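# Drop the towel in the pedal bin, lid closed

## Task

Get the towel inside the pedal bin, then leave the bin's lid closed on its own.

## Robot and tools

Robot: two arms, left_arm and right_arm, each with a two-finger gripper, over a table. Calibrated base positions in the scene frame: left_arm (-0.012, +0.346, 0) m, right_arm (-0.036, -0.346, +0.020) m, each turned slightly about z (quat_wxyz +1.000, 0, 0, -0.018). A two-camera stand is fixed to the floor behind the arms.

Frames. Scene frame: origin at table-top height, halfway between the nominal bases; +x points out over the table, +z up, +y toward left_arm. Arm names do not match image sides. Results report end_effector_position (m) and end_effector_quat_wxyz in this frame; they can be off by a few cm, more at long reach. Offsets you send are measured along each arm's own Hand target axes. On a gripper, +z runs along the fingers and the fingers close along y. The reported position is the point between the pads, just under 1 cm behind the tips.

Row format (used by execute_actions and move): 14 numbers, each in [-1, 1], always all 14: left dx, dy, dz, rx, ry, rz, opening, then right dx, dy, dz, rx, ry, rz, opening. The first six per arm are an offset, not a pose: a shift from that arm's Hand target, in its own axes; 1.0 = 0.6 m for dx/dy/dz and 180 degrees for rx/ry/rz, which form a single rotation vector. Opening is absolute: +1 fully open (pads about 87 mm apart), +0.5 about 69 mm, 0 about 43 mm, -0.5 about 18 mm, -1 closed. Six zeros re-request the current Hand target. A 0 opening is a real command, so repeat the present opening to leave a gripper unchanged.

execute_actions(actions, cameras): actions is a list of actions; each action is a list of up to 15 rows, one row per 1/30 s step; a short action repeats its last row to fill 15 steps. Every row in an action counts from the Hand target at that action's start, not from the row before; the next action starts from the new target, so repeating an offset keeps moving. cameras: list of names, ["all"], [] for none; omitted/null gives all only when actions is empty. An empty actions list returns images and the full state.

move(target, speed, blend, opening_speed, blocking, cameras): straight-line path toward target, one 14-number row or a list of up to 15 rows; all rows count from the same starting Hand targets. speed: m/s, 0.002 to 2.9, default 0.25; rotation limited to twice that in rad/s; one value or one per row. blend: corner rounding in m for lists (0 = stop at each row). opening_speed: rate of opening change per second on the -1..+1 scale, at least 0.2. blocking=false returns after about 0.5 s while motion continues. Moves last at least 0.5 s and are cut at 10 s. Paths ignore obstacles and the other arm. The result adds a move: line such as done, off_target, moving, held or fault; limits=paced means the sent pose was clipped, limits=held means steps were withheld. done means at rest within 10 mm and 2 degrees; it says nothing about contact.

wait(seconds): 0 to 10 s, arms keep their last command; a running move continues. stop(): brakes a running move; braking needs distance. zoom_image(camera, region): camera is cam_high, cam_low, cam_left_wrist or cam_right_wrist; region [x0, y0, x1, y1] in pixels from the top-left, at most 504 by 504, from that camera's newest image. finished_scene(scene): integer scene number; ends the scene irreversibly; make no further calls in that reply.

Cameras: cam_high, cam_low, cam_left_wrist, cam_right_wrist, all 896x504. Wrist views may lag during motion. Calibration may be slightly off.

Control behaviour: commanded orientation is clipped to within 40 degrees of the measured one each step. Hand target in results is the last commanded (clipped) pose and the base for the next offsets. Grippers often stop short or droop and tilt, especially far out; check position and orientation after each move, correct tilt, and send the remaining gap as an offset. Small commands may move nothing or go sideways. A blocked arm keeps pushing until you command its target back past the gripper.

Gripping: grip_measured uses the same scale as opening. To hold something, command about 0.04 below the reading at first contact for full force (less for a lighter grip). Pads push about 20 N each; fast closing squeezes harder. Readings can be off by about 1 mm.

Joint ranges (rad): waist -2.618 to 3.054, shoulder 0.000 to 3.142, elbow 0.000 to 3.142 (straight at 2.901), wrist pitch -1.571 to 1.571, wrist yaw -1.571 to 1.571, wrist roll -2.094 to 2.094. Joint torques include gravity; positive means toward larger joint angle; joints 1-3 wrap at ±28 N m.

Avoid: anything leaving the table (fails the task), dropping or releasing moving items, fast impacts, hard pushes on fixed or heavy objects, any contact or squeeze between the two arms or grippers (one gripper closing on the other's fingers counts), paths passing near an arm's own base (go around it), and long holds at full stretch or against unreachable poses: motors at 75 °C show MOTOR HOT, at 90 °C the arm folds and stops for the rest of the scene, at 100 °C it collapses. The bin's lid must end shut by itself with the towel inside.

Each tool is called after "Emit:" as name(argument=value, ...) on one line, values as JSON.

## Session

Emit:
execute_actions(actions=[])

Scene clock: 0.00 s.
left_arm: end_effector_position=(+0.3646, +0.4012, +0.0457) grip_measured=+1.000 end_effector_quat_wxyz=(+0.570, -0.135, +0.805, +0.094) | right_arm: end_effector_position=(+0.3243, -0.3894, +0.0401) grip_measured=+0.991 end_effector_quat_wxyz=(+0.525, +0.083, +0.842, -0.088)
Joint positions: left_arm=[0.065 1.578 0.366 0.858 -0.284 -0.106 1] | right_arm=[0.015 1.574 0.343 0.771 0.22 0.039 0.995]
Joint velocities: within noise
Joint torques (N m): no reading
Heat: left arm: 24 °C; right arm: 24 °C.
Hand target: left_arm +0.3670, +0.4013, +0.0497; +0.574, -0.136, +0.802, +0.093 | right_arm +0.3296, -0.3895, +0.0478; +0.536, +0.084, +0.835, -0.088
Tool commands: left_gripper/opening=+1.0 right_gripper/opening=+1.0
camera_calibration:
cam_left_wrist: T_world_to_cam=[[0.313787, -0.949314, -0.0184658, 0.26994], [-0.888891, -0.286867, -0.357184, 0.476516], [0.333783, 0.128494, -0.933851, 0.0128341], [0, 0, 0, 1]] pos_world=[0.334584, 0.391306, 0.187174]
cam_right_wrist: T_world_to_cam=[[-0.230021, -0.971615, 0.0552699, -0.304745], [-0.945364, 0.209601, -0.24971, 0.417252], [0.231037, -0.109689, -0.966742, 0.0663848], [0, 0, 0, 1]] pos_world=[0.30902, -0.37627, 0.185212]

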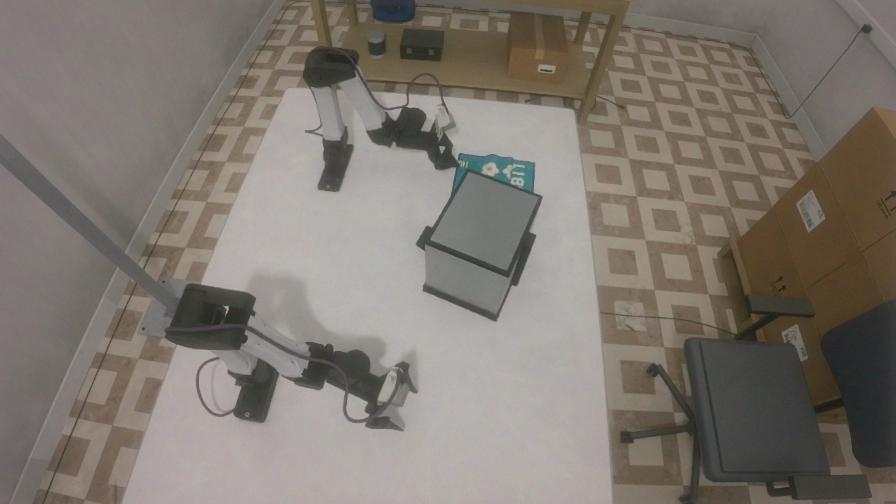

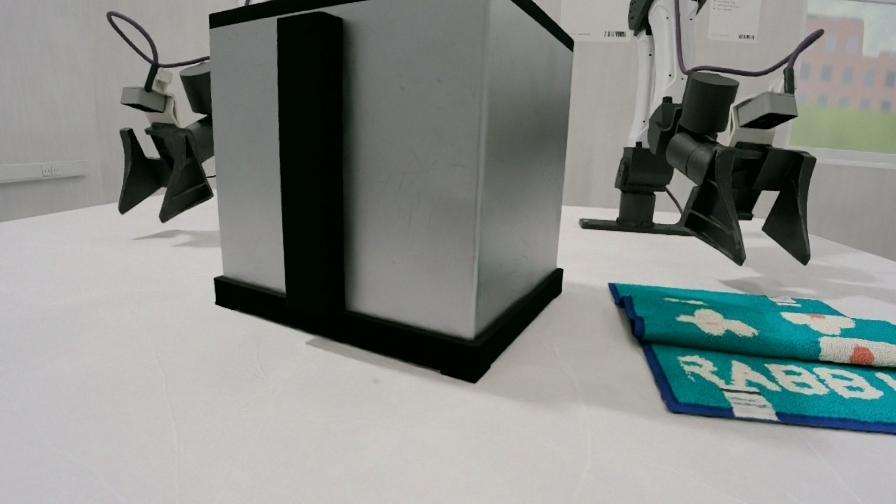

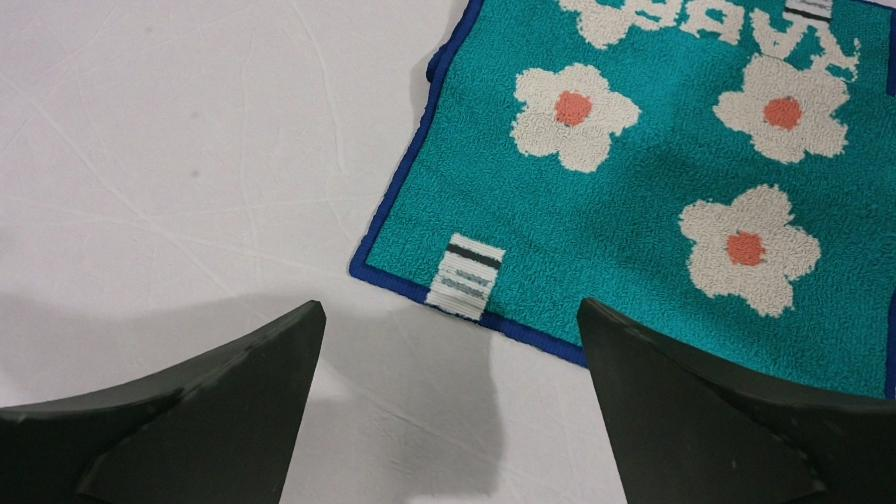

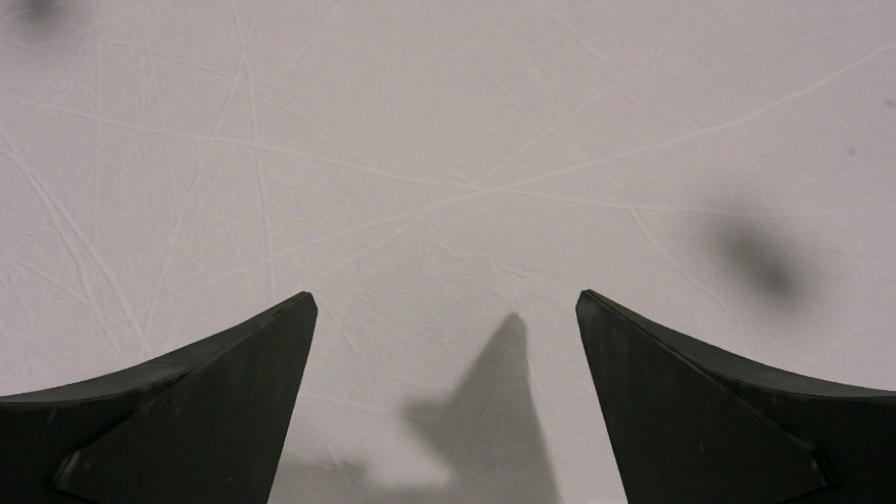

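Emit:
move(target=[[-0.14,-0.174,0.155,0.063,0.392,0.093,0.5,-0.138,0.724,-0.29,-0.172,0.053,-0.078,-1],[0,-0.173,0.203,0.063,0.392,0.093,0.5,-0.138,0.724,-0.29,-0.172,0.053,-0.078,-1],[0,-0.173,0.203,0.063,0.392,0.093,-1,-0.138,0.724,-0.29,-0.172,0.053,-0.078,-1],[-0.35,-0.112,-0.005,0.063,0.392,0.093,-1,-0.138,0.724,-0.29,-0.172,0.053,-0.078,-1]], speed=[0.5,0.2,0.2,0.3], opening_speed=1.5, cameras=["all"])

Scene clock: 13.80 s.
left_arm: end_effector_position=(+0.4550, +0.3582, +0.2461) grip_measured=-0.825 end_effector_quat_wxyz=(+0.257, -0.004, +0.966, +0.009) | right_arm: end_effector_position=(+0.3088, +0.0631, +0.1637) grip_measured=-1.000 end_effector_quat_wxyz=(+0.452, -0.161, +0.874, +0.071)
Joint positions: left_arm=[0.059 2.297 2.81 -1.563 -0.009 0.015 0.088] | right_arm=[1.046 2.006 1.674 -0.408 0.532 0.407 0]
Joint torques (N m): left_arm=[0.46 -10.91 4.08 1.44 0.01 0.17] | right_arm=[0.03 -9.02 8.51 1.4 0.18 -0.07]
Heat: left arm: 25 °C; right arm: 26 °C.
Hand target: left_arm +0.4499, +0.3599, +0.2498; +0.000, +0.000, +1.000, +0.001 | right_arm +0.3120, +0.0694, +0.1700; +0.454, -0.156, +0.873, +0.081
Off the commanded pose: left_arm 0.007 m, 30 deg | right_arm 0.010 m, 1 deg.
elbow stopped short (left arm): the move would have taken joint 3 (elbow) straighter than the controller allows.
joint sent to its limit (left arm) — joint 4 (wrist pitch), lower limit. The joint targets are off in orientation, not in position.
move: off_target (left_arm); target 3's new opening was sent with left_arm's hand 0.014 m and 11 deg from that target
camera_calibration:
cam_left_wrist: T_world_to_cam=[[-0.00956596, -0.99968, -0.0234202, 0.370743], [-0.940703, 0.0010542, 0.339231, 0.36514], [-0.339097, 0.0252765, -0.940412, 0.52012], [0, 0, 0, 1]] pos_world=[0.523406, 0.357093, 0.373943]
cam_right_wrist: T_world_to_cam=[[0.347421, -0.937576, 0.0157779, -0.0495059], [-0.934161, -0.34752, -0.081068, 0.342698], [0.0814906, 0.0134256, -0.996584, 0.282341], [0, 0, 0, 1]] pos_world=[0.314327, 0.0688884, 0.309939]

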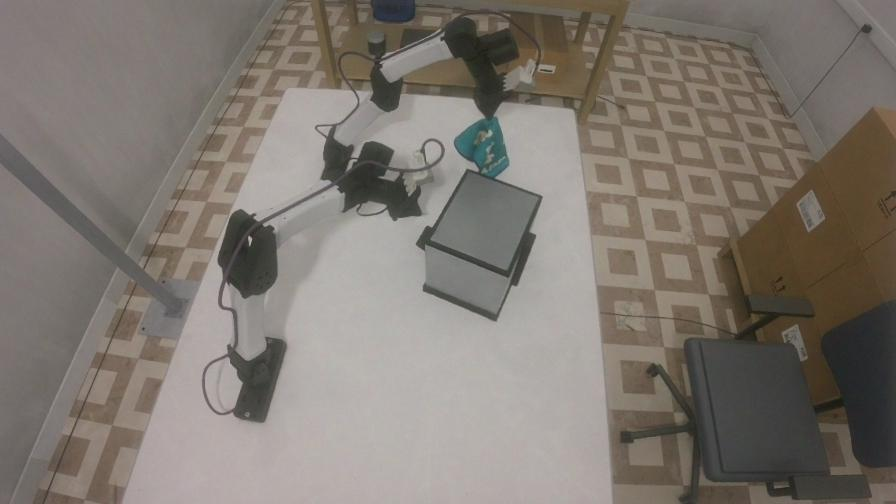

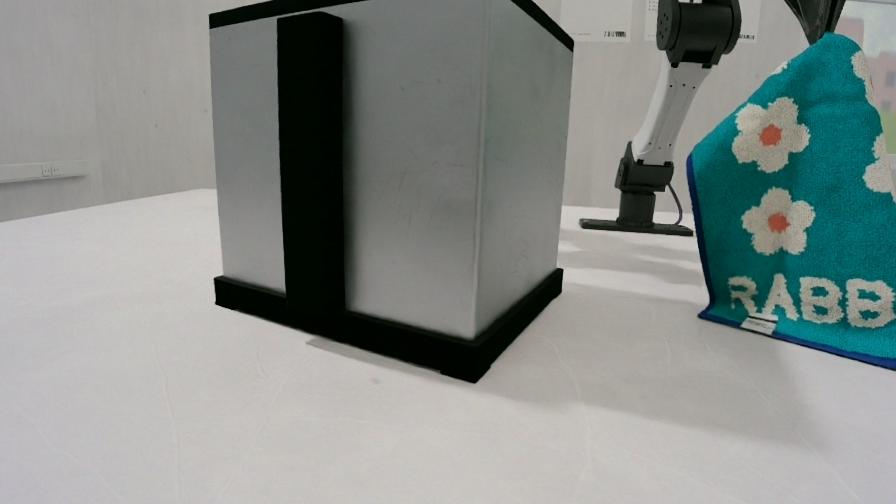

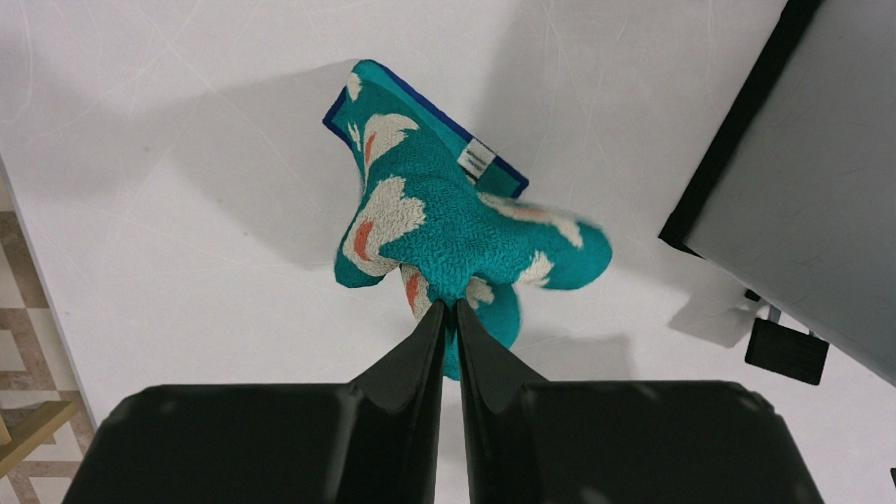

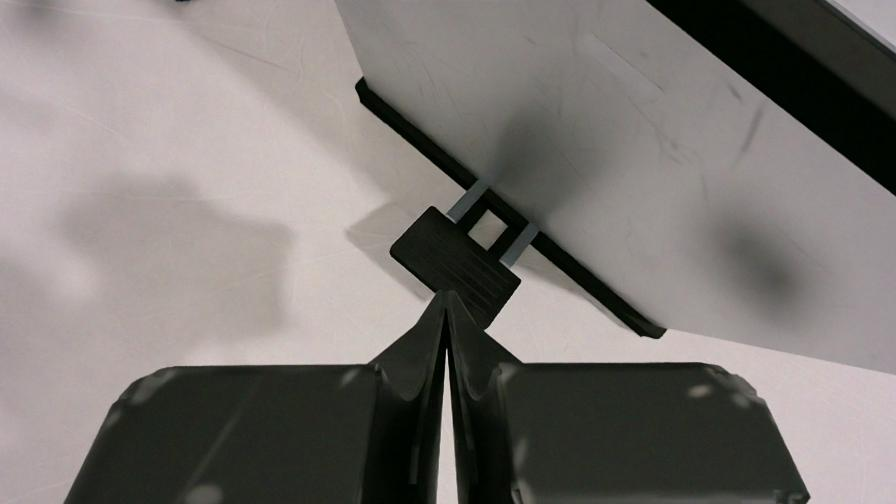

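Emit:
move(target=[[0.15,-0.117,-0.433,0.057,-0.243,0.176,-1,0.097,0.013,0.082,0,0,0,-1],[0.15,-0.117,-0.433,0.057,-0.243,0.176,-1,0.293,0.017,0.208,0,0,0,-1]], speed=[0.4,0.15], cameras=["all"])

Scene clock: 19.57 s.
left_arm: end_effector_position=(+0.3558, +0.2876, +0.5025) grip_measured=-0.825 end_effector_quat_wxyz=(+0.596, +0.219, +0.769, -0.075) | right_arm: end_effector_position=(+0.3327, +0.1079, +0.0262) grip_measured=-1.000 end_effector_quat_wxyz=(+0.526, -0.108, +0.831, +0.144)
Joint positions: left_arm=[0.027 1.805 2.858 -1.356 0.376 0.268 0.087] | right_arm=[1.061 2.309 1.391 0.417 0.568 0.425 0]
Joint torques (N m): left_arm=[0.96 -3.92 3.73 2.53 0.1 -0.07] | right_arm=[0.05 -6.43 2.02 0.42 -0.14 -0.15]
Heat: left arm: 25 °C; right arm: 27 °C.
Hand target: left_arm +0.3601, +0.2891, +0.5095; +0.367, +0.266, +0.887, -0.085 | right_arm +0.3096, +0.0792, -0.0457; +0.454, -0.156, +0.873, +0.081
Off the commanded pose: left_arm 0.008 m, 30 deg | right_arm 0.081 m, 13 deg.
elbow stopped short (left arm): the move would have taken joint 3 (elbow) straighter than the controller allows.
move: off_target (left_arm, right_arm)
camera_calibration:
cam_left_wrist: T_world_to_cam=[[-0.434433, -0.884838, -0.168315, 0.496254], [-0.790004, 0.464084, -0.400649, 0.369914], [0.432621, -0.0410849, -0.900639, 0.453962], [0, 0, 0, 1]] pos_world=[0.311429, 0.286084, 0.640589]
cam_right_wrist: T_world_to_cam=[[0.333248, -0.933426, -0.132895, -0.00537465], [-0.917065, -0.28817, -0.275591, 0.362488], [0.218947, 0.213713, -0.952044, 0.0743359], [0, 0, 0, 1]] pos_world=[0.31794, 0.0835548, 0.169955]

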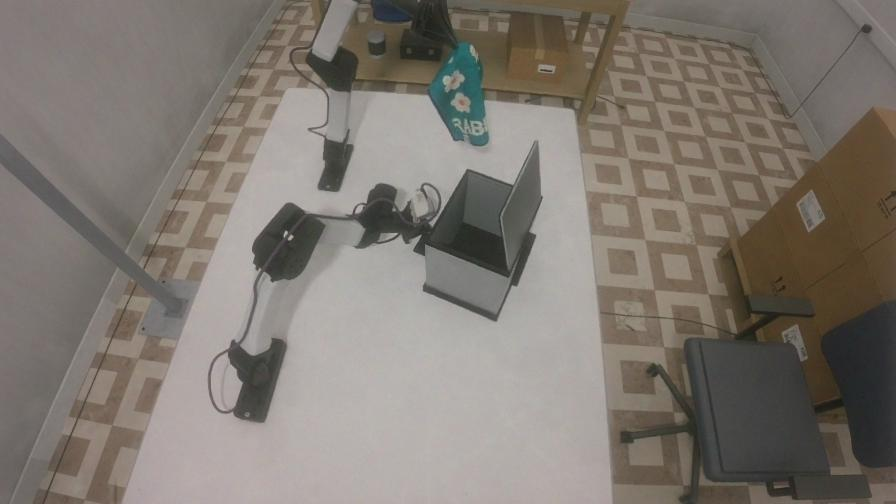

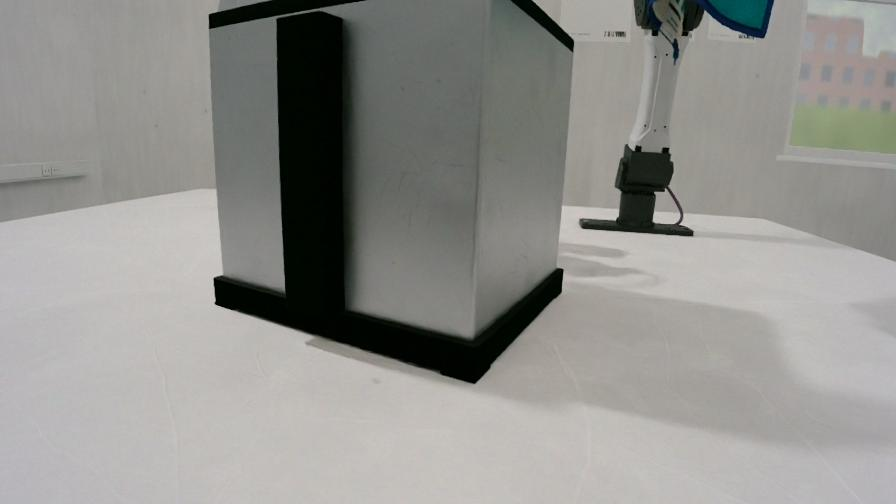

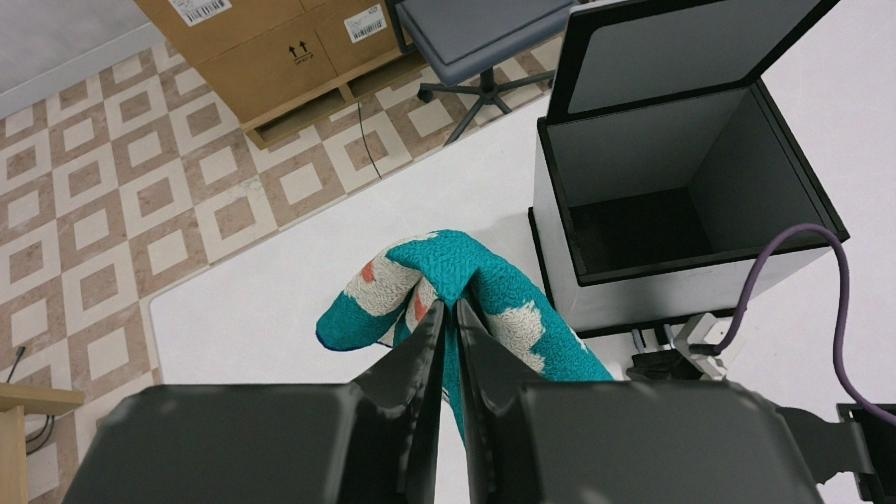

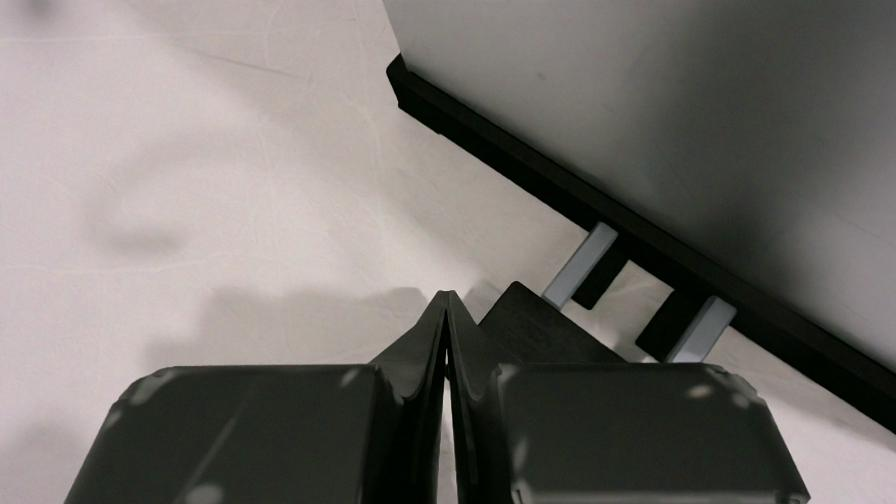

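Emit:
move(target=[[-0.25,-0.281,0.24,0,0,0,-1,0,0,0,0,0,0,-1],[0.065,-0.3,0.562,0,0,0,-1,0,0,0,0,0,0,-1]], speed=[0.3,0.2], cameras=["all"])

Scene clock: 26.50 s.
left_arm: end_effector_position=(+0.4418, +0.0363, +0.2292) grip_measured=-0.826 end_effector_quat_wxyz=(+0.363, +0.275, +0.886, -0.084) | right_arm: end_effector_position=(+0.3327, +0.1080, +0.0263) grip_measured=-1.000 end_effector_quat_wxyz=(+0.526, -0.108, +0.831, +0.145)
Joint positions: left_arm=[-0.582 2.244 2.493 -1.057 -0.062 0.007 0.087] | right_arm=[1.061 2.309 1.391 0.418 0.568 0.425 0]
Joint torques (N m): left_arm=[0.25 -9.1 9.07 1.78 -0.13 -0.16] | right_arm=[0.05 -6.41 2.03 0.42 -0.14 -0.15]
Heat: left arm: 26 °C; right arm: 27 °C.
Hand target: left_arm +0.4449, +0.0364, +0.2327; +0.367, +0.266, +0.887, -0.085 | right_arm +0.3096, +0.0791, -0.0457; +0.454, -0.156, +0.873, +0.081
Off the commanded pose: left_arm 0.005 m, 1 deg | right_arm 0.081 m, 13 deg.
elbow stopped short (left arm): the move would have taken joint 3 (elbow) straighter than the controller allows.
move: off_target (right_arm); limits=paced
camera_calibration:
cam_left_wrist: T_world_to_cam=[[-0.564283, -0.823122, -0.0636816, 0.296336], [-0.824049, 0.55686, 0.104165, 0.340941], [-0.0502787, 0.111255, -0.992519, 0.389123], [0, 0, 0, 1]] pos_world=[0.467734, 0.0107729, 0.369569]
cam_right_wrist: T_world_to_cam=[[0.333281, -0.933346, -0.133379, -0.00529665], [-0.916981, -0.287987, -0.276059, 0.362552], [0.219247, 0.214312, -0.951841, 0.0742507], [0, 0, 0, 1]] pos_world=[0.31794, 0.083554, 0.170054]

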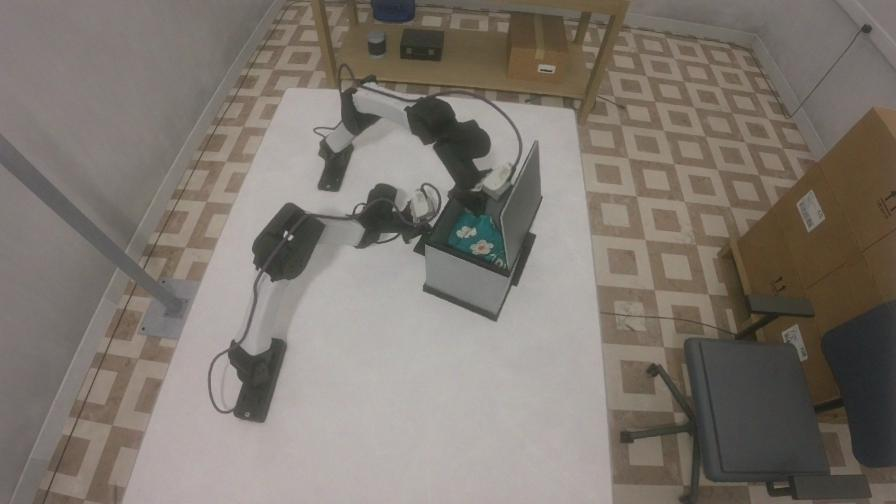

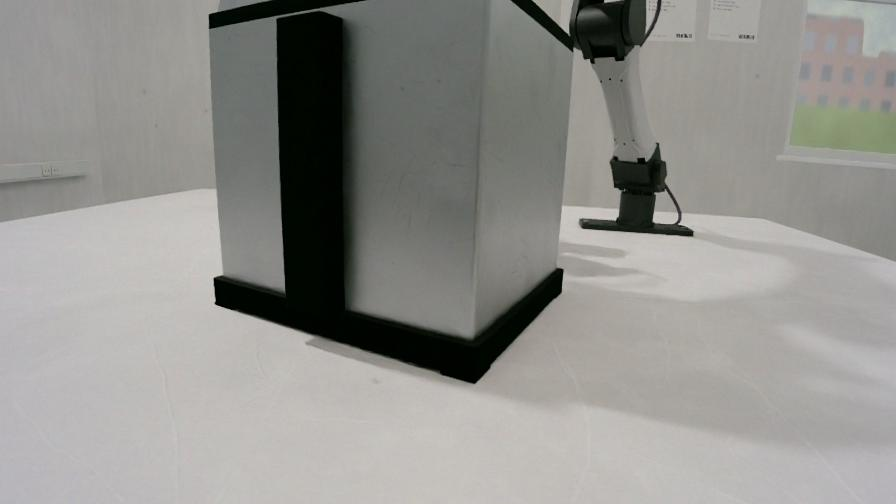

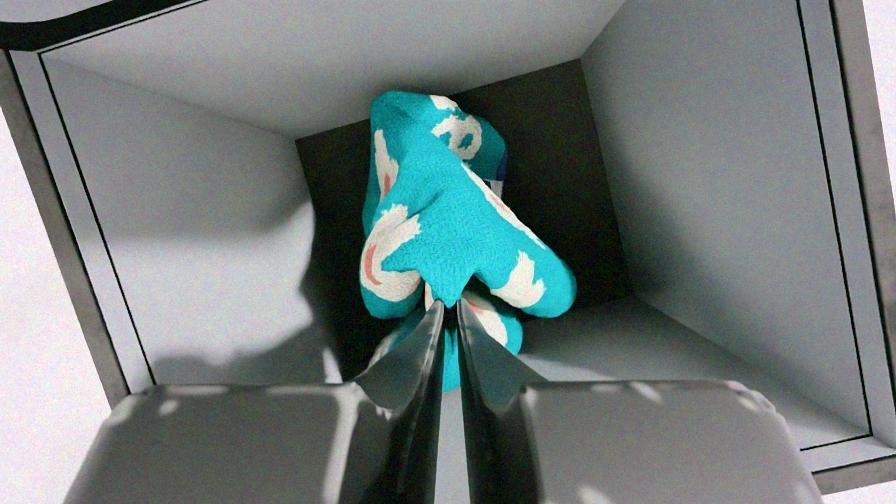

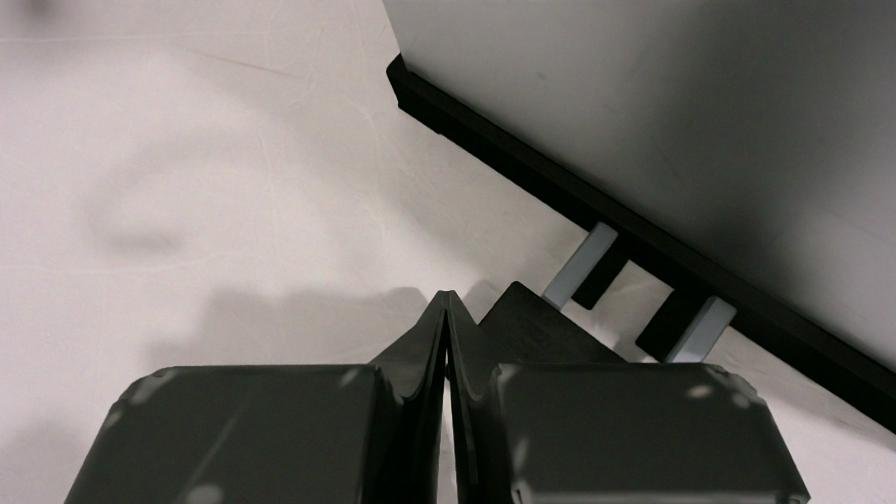

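Emit:
move(target=[[0,0,-0.01,0,0,0,0.2,0,0,0,0,0,0,-1],[-0.303,0.018,-0.31,0,0,0,0.2,0,0,0,0,0,0,-1],[-0.014,0.258,-0.532,0,0,0,0.2,0,0,0,0,0,0,-1],[-0.014,0.258,-0.532,0,0,0,0.2,-0.229,0.011,-0.21,0,0,0,-1]], speed=[0.2,0.35,0.4,0.09], blend=[0,0.05,0,0], cameras=["cam_high"])

Scene clock: 33.30 s.
left_arm: end_effector_position=(+0.3386, +0.2725, +0.4741) grip_measured=+0.200 end_effector_quat_wxyz=(+0.543, +0.228, +0.804, -0.082) | right_arm: end_effector_position=(+0.2834, +0.0698, +0.1075) grip_measured=-1.000 end_effector_quat_wxyz=(+0.434, -0.170, +0.883, +0.060)
Joint positions: left_arm=[-0.046 1.8 2.847 -1.479 0.315 0.268 0.6] | right_arm=[1.099 2.05 1.547 -0.311 0.557 0.456 0]
Joint torques (N m): left_arm=[0.9 -3.52 4.63 2.06 0.09 0.14] | right_arm=[0.8 -13.87 7.94 1.32 0.45 -0.07]
Heat: left arm: 27 °C; right arm: 29 °C.
Hand target: left_arm +0.3394, +0.2741, +0.4742; +0.367, +0.266, +0.887, -0.085 | right_arm +0.2846, +0.0771, +0.1392; +0.454, -0.156, +0.873, +0.081
Off the commanded pose: left_arm 0.002 m, 23 deg | right_arm 0.033 m, 4 deg.
elbow stopped short (left arm): the move would have taken joint 3 (elbow) straighter than the controller allows.
move: off_target (left_arm, right_arm)
Images, in order (width x height): cam_high 896x504.

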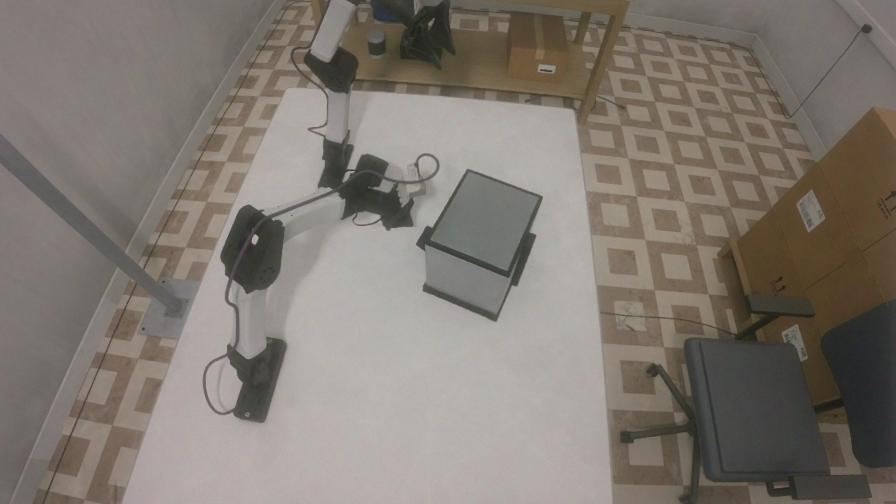

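Emit:
finished_scene(scene=3)

The scene is finished: the task was done.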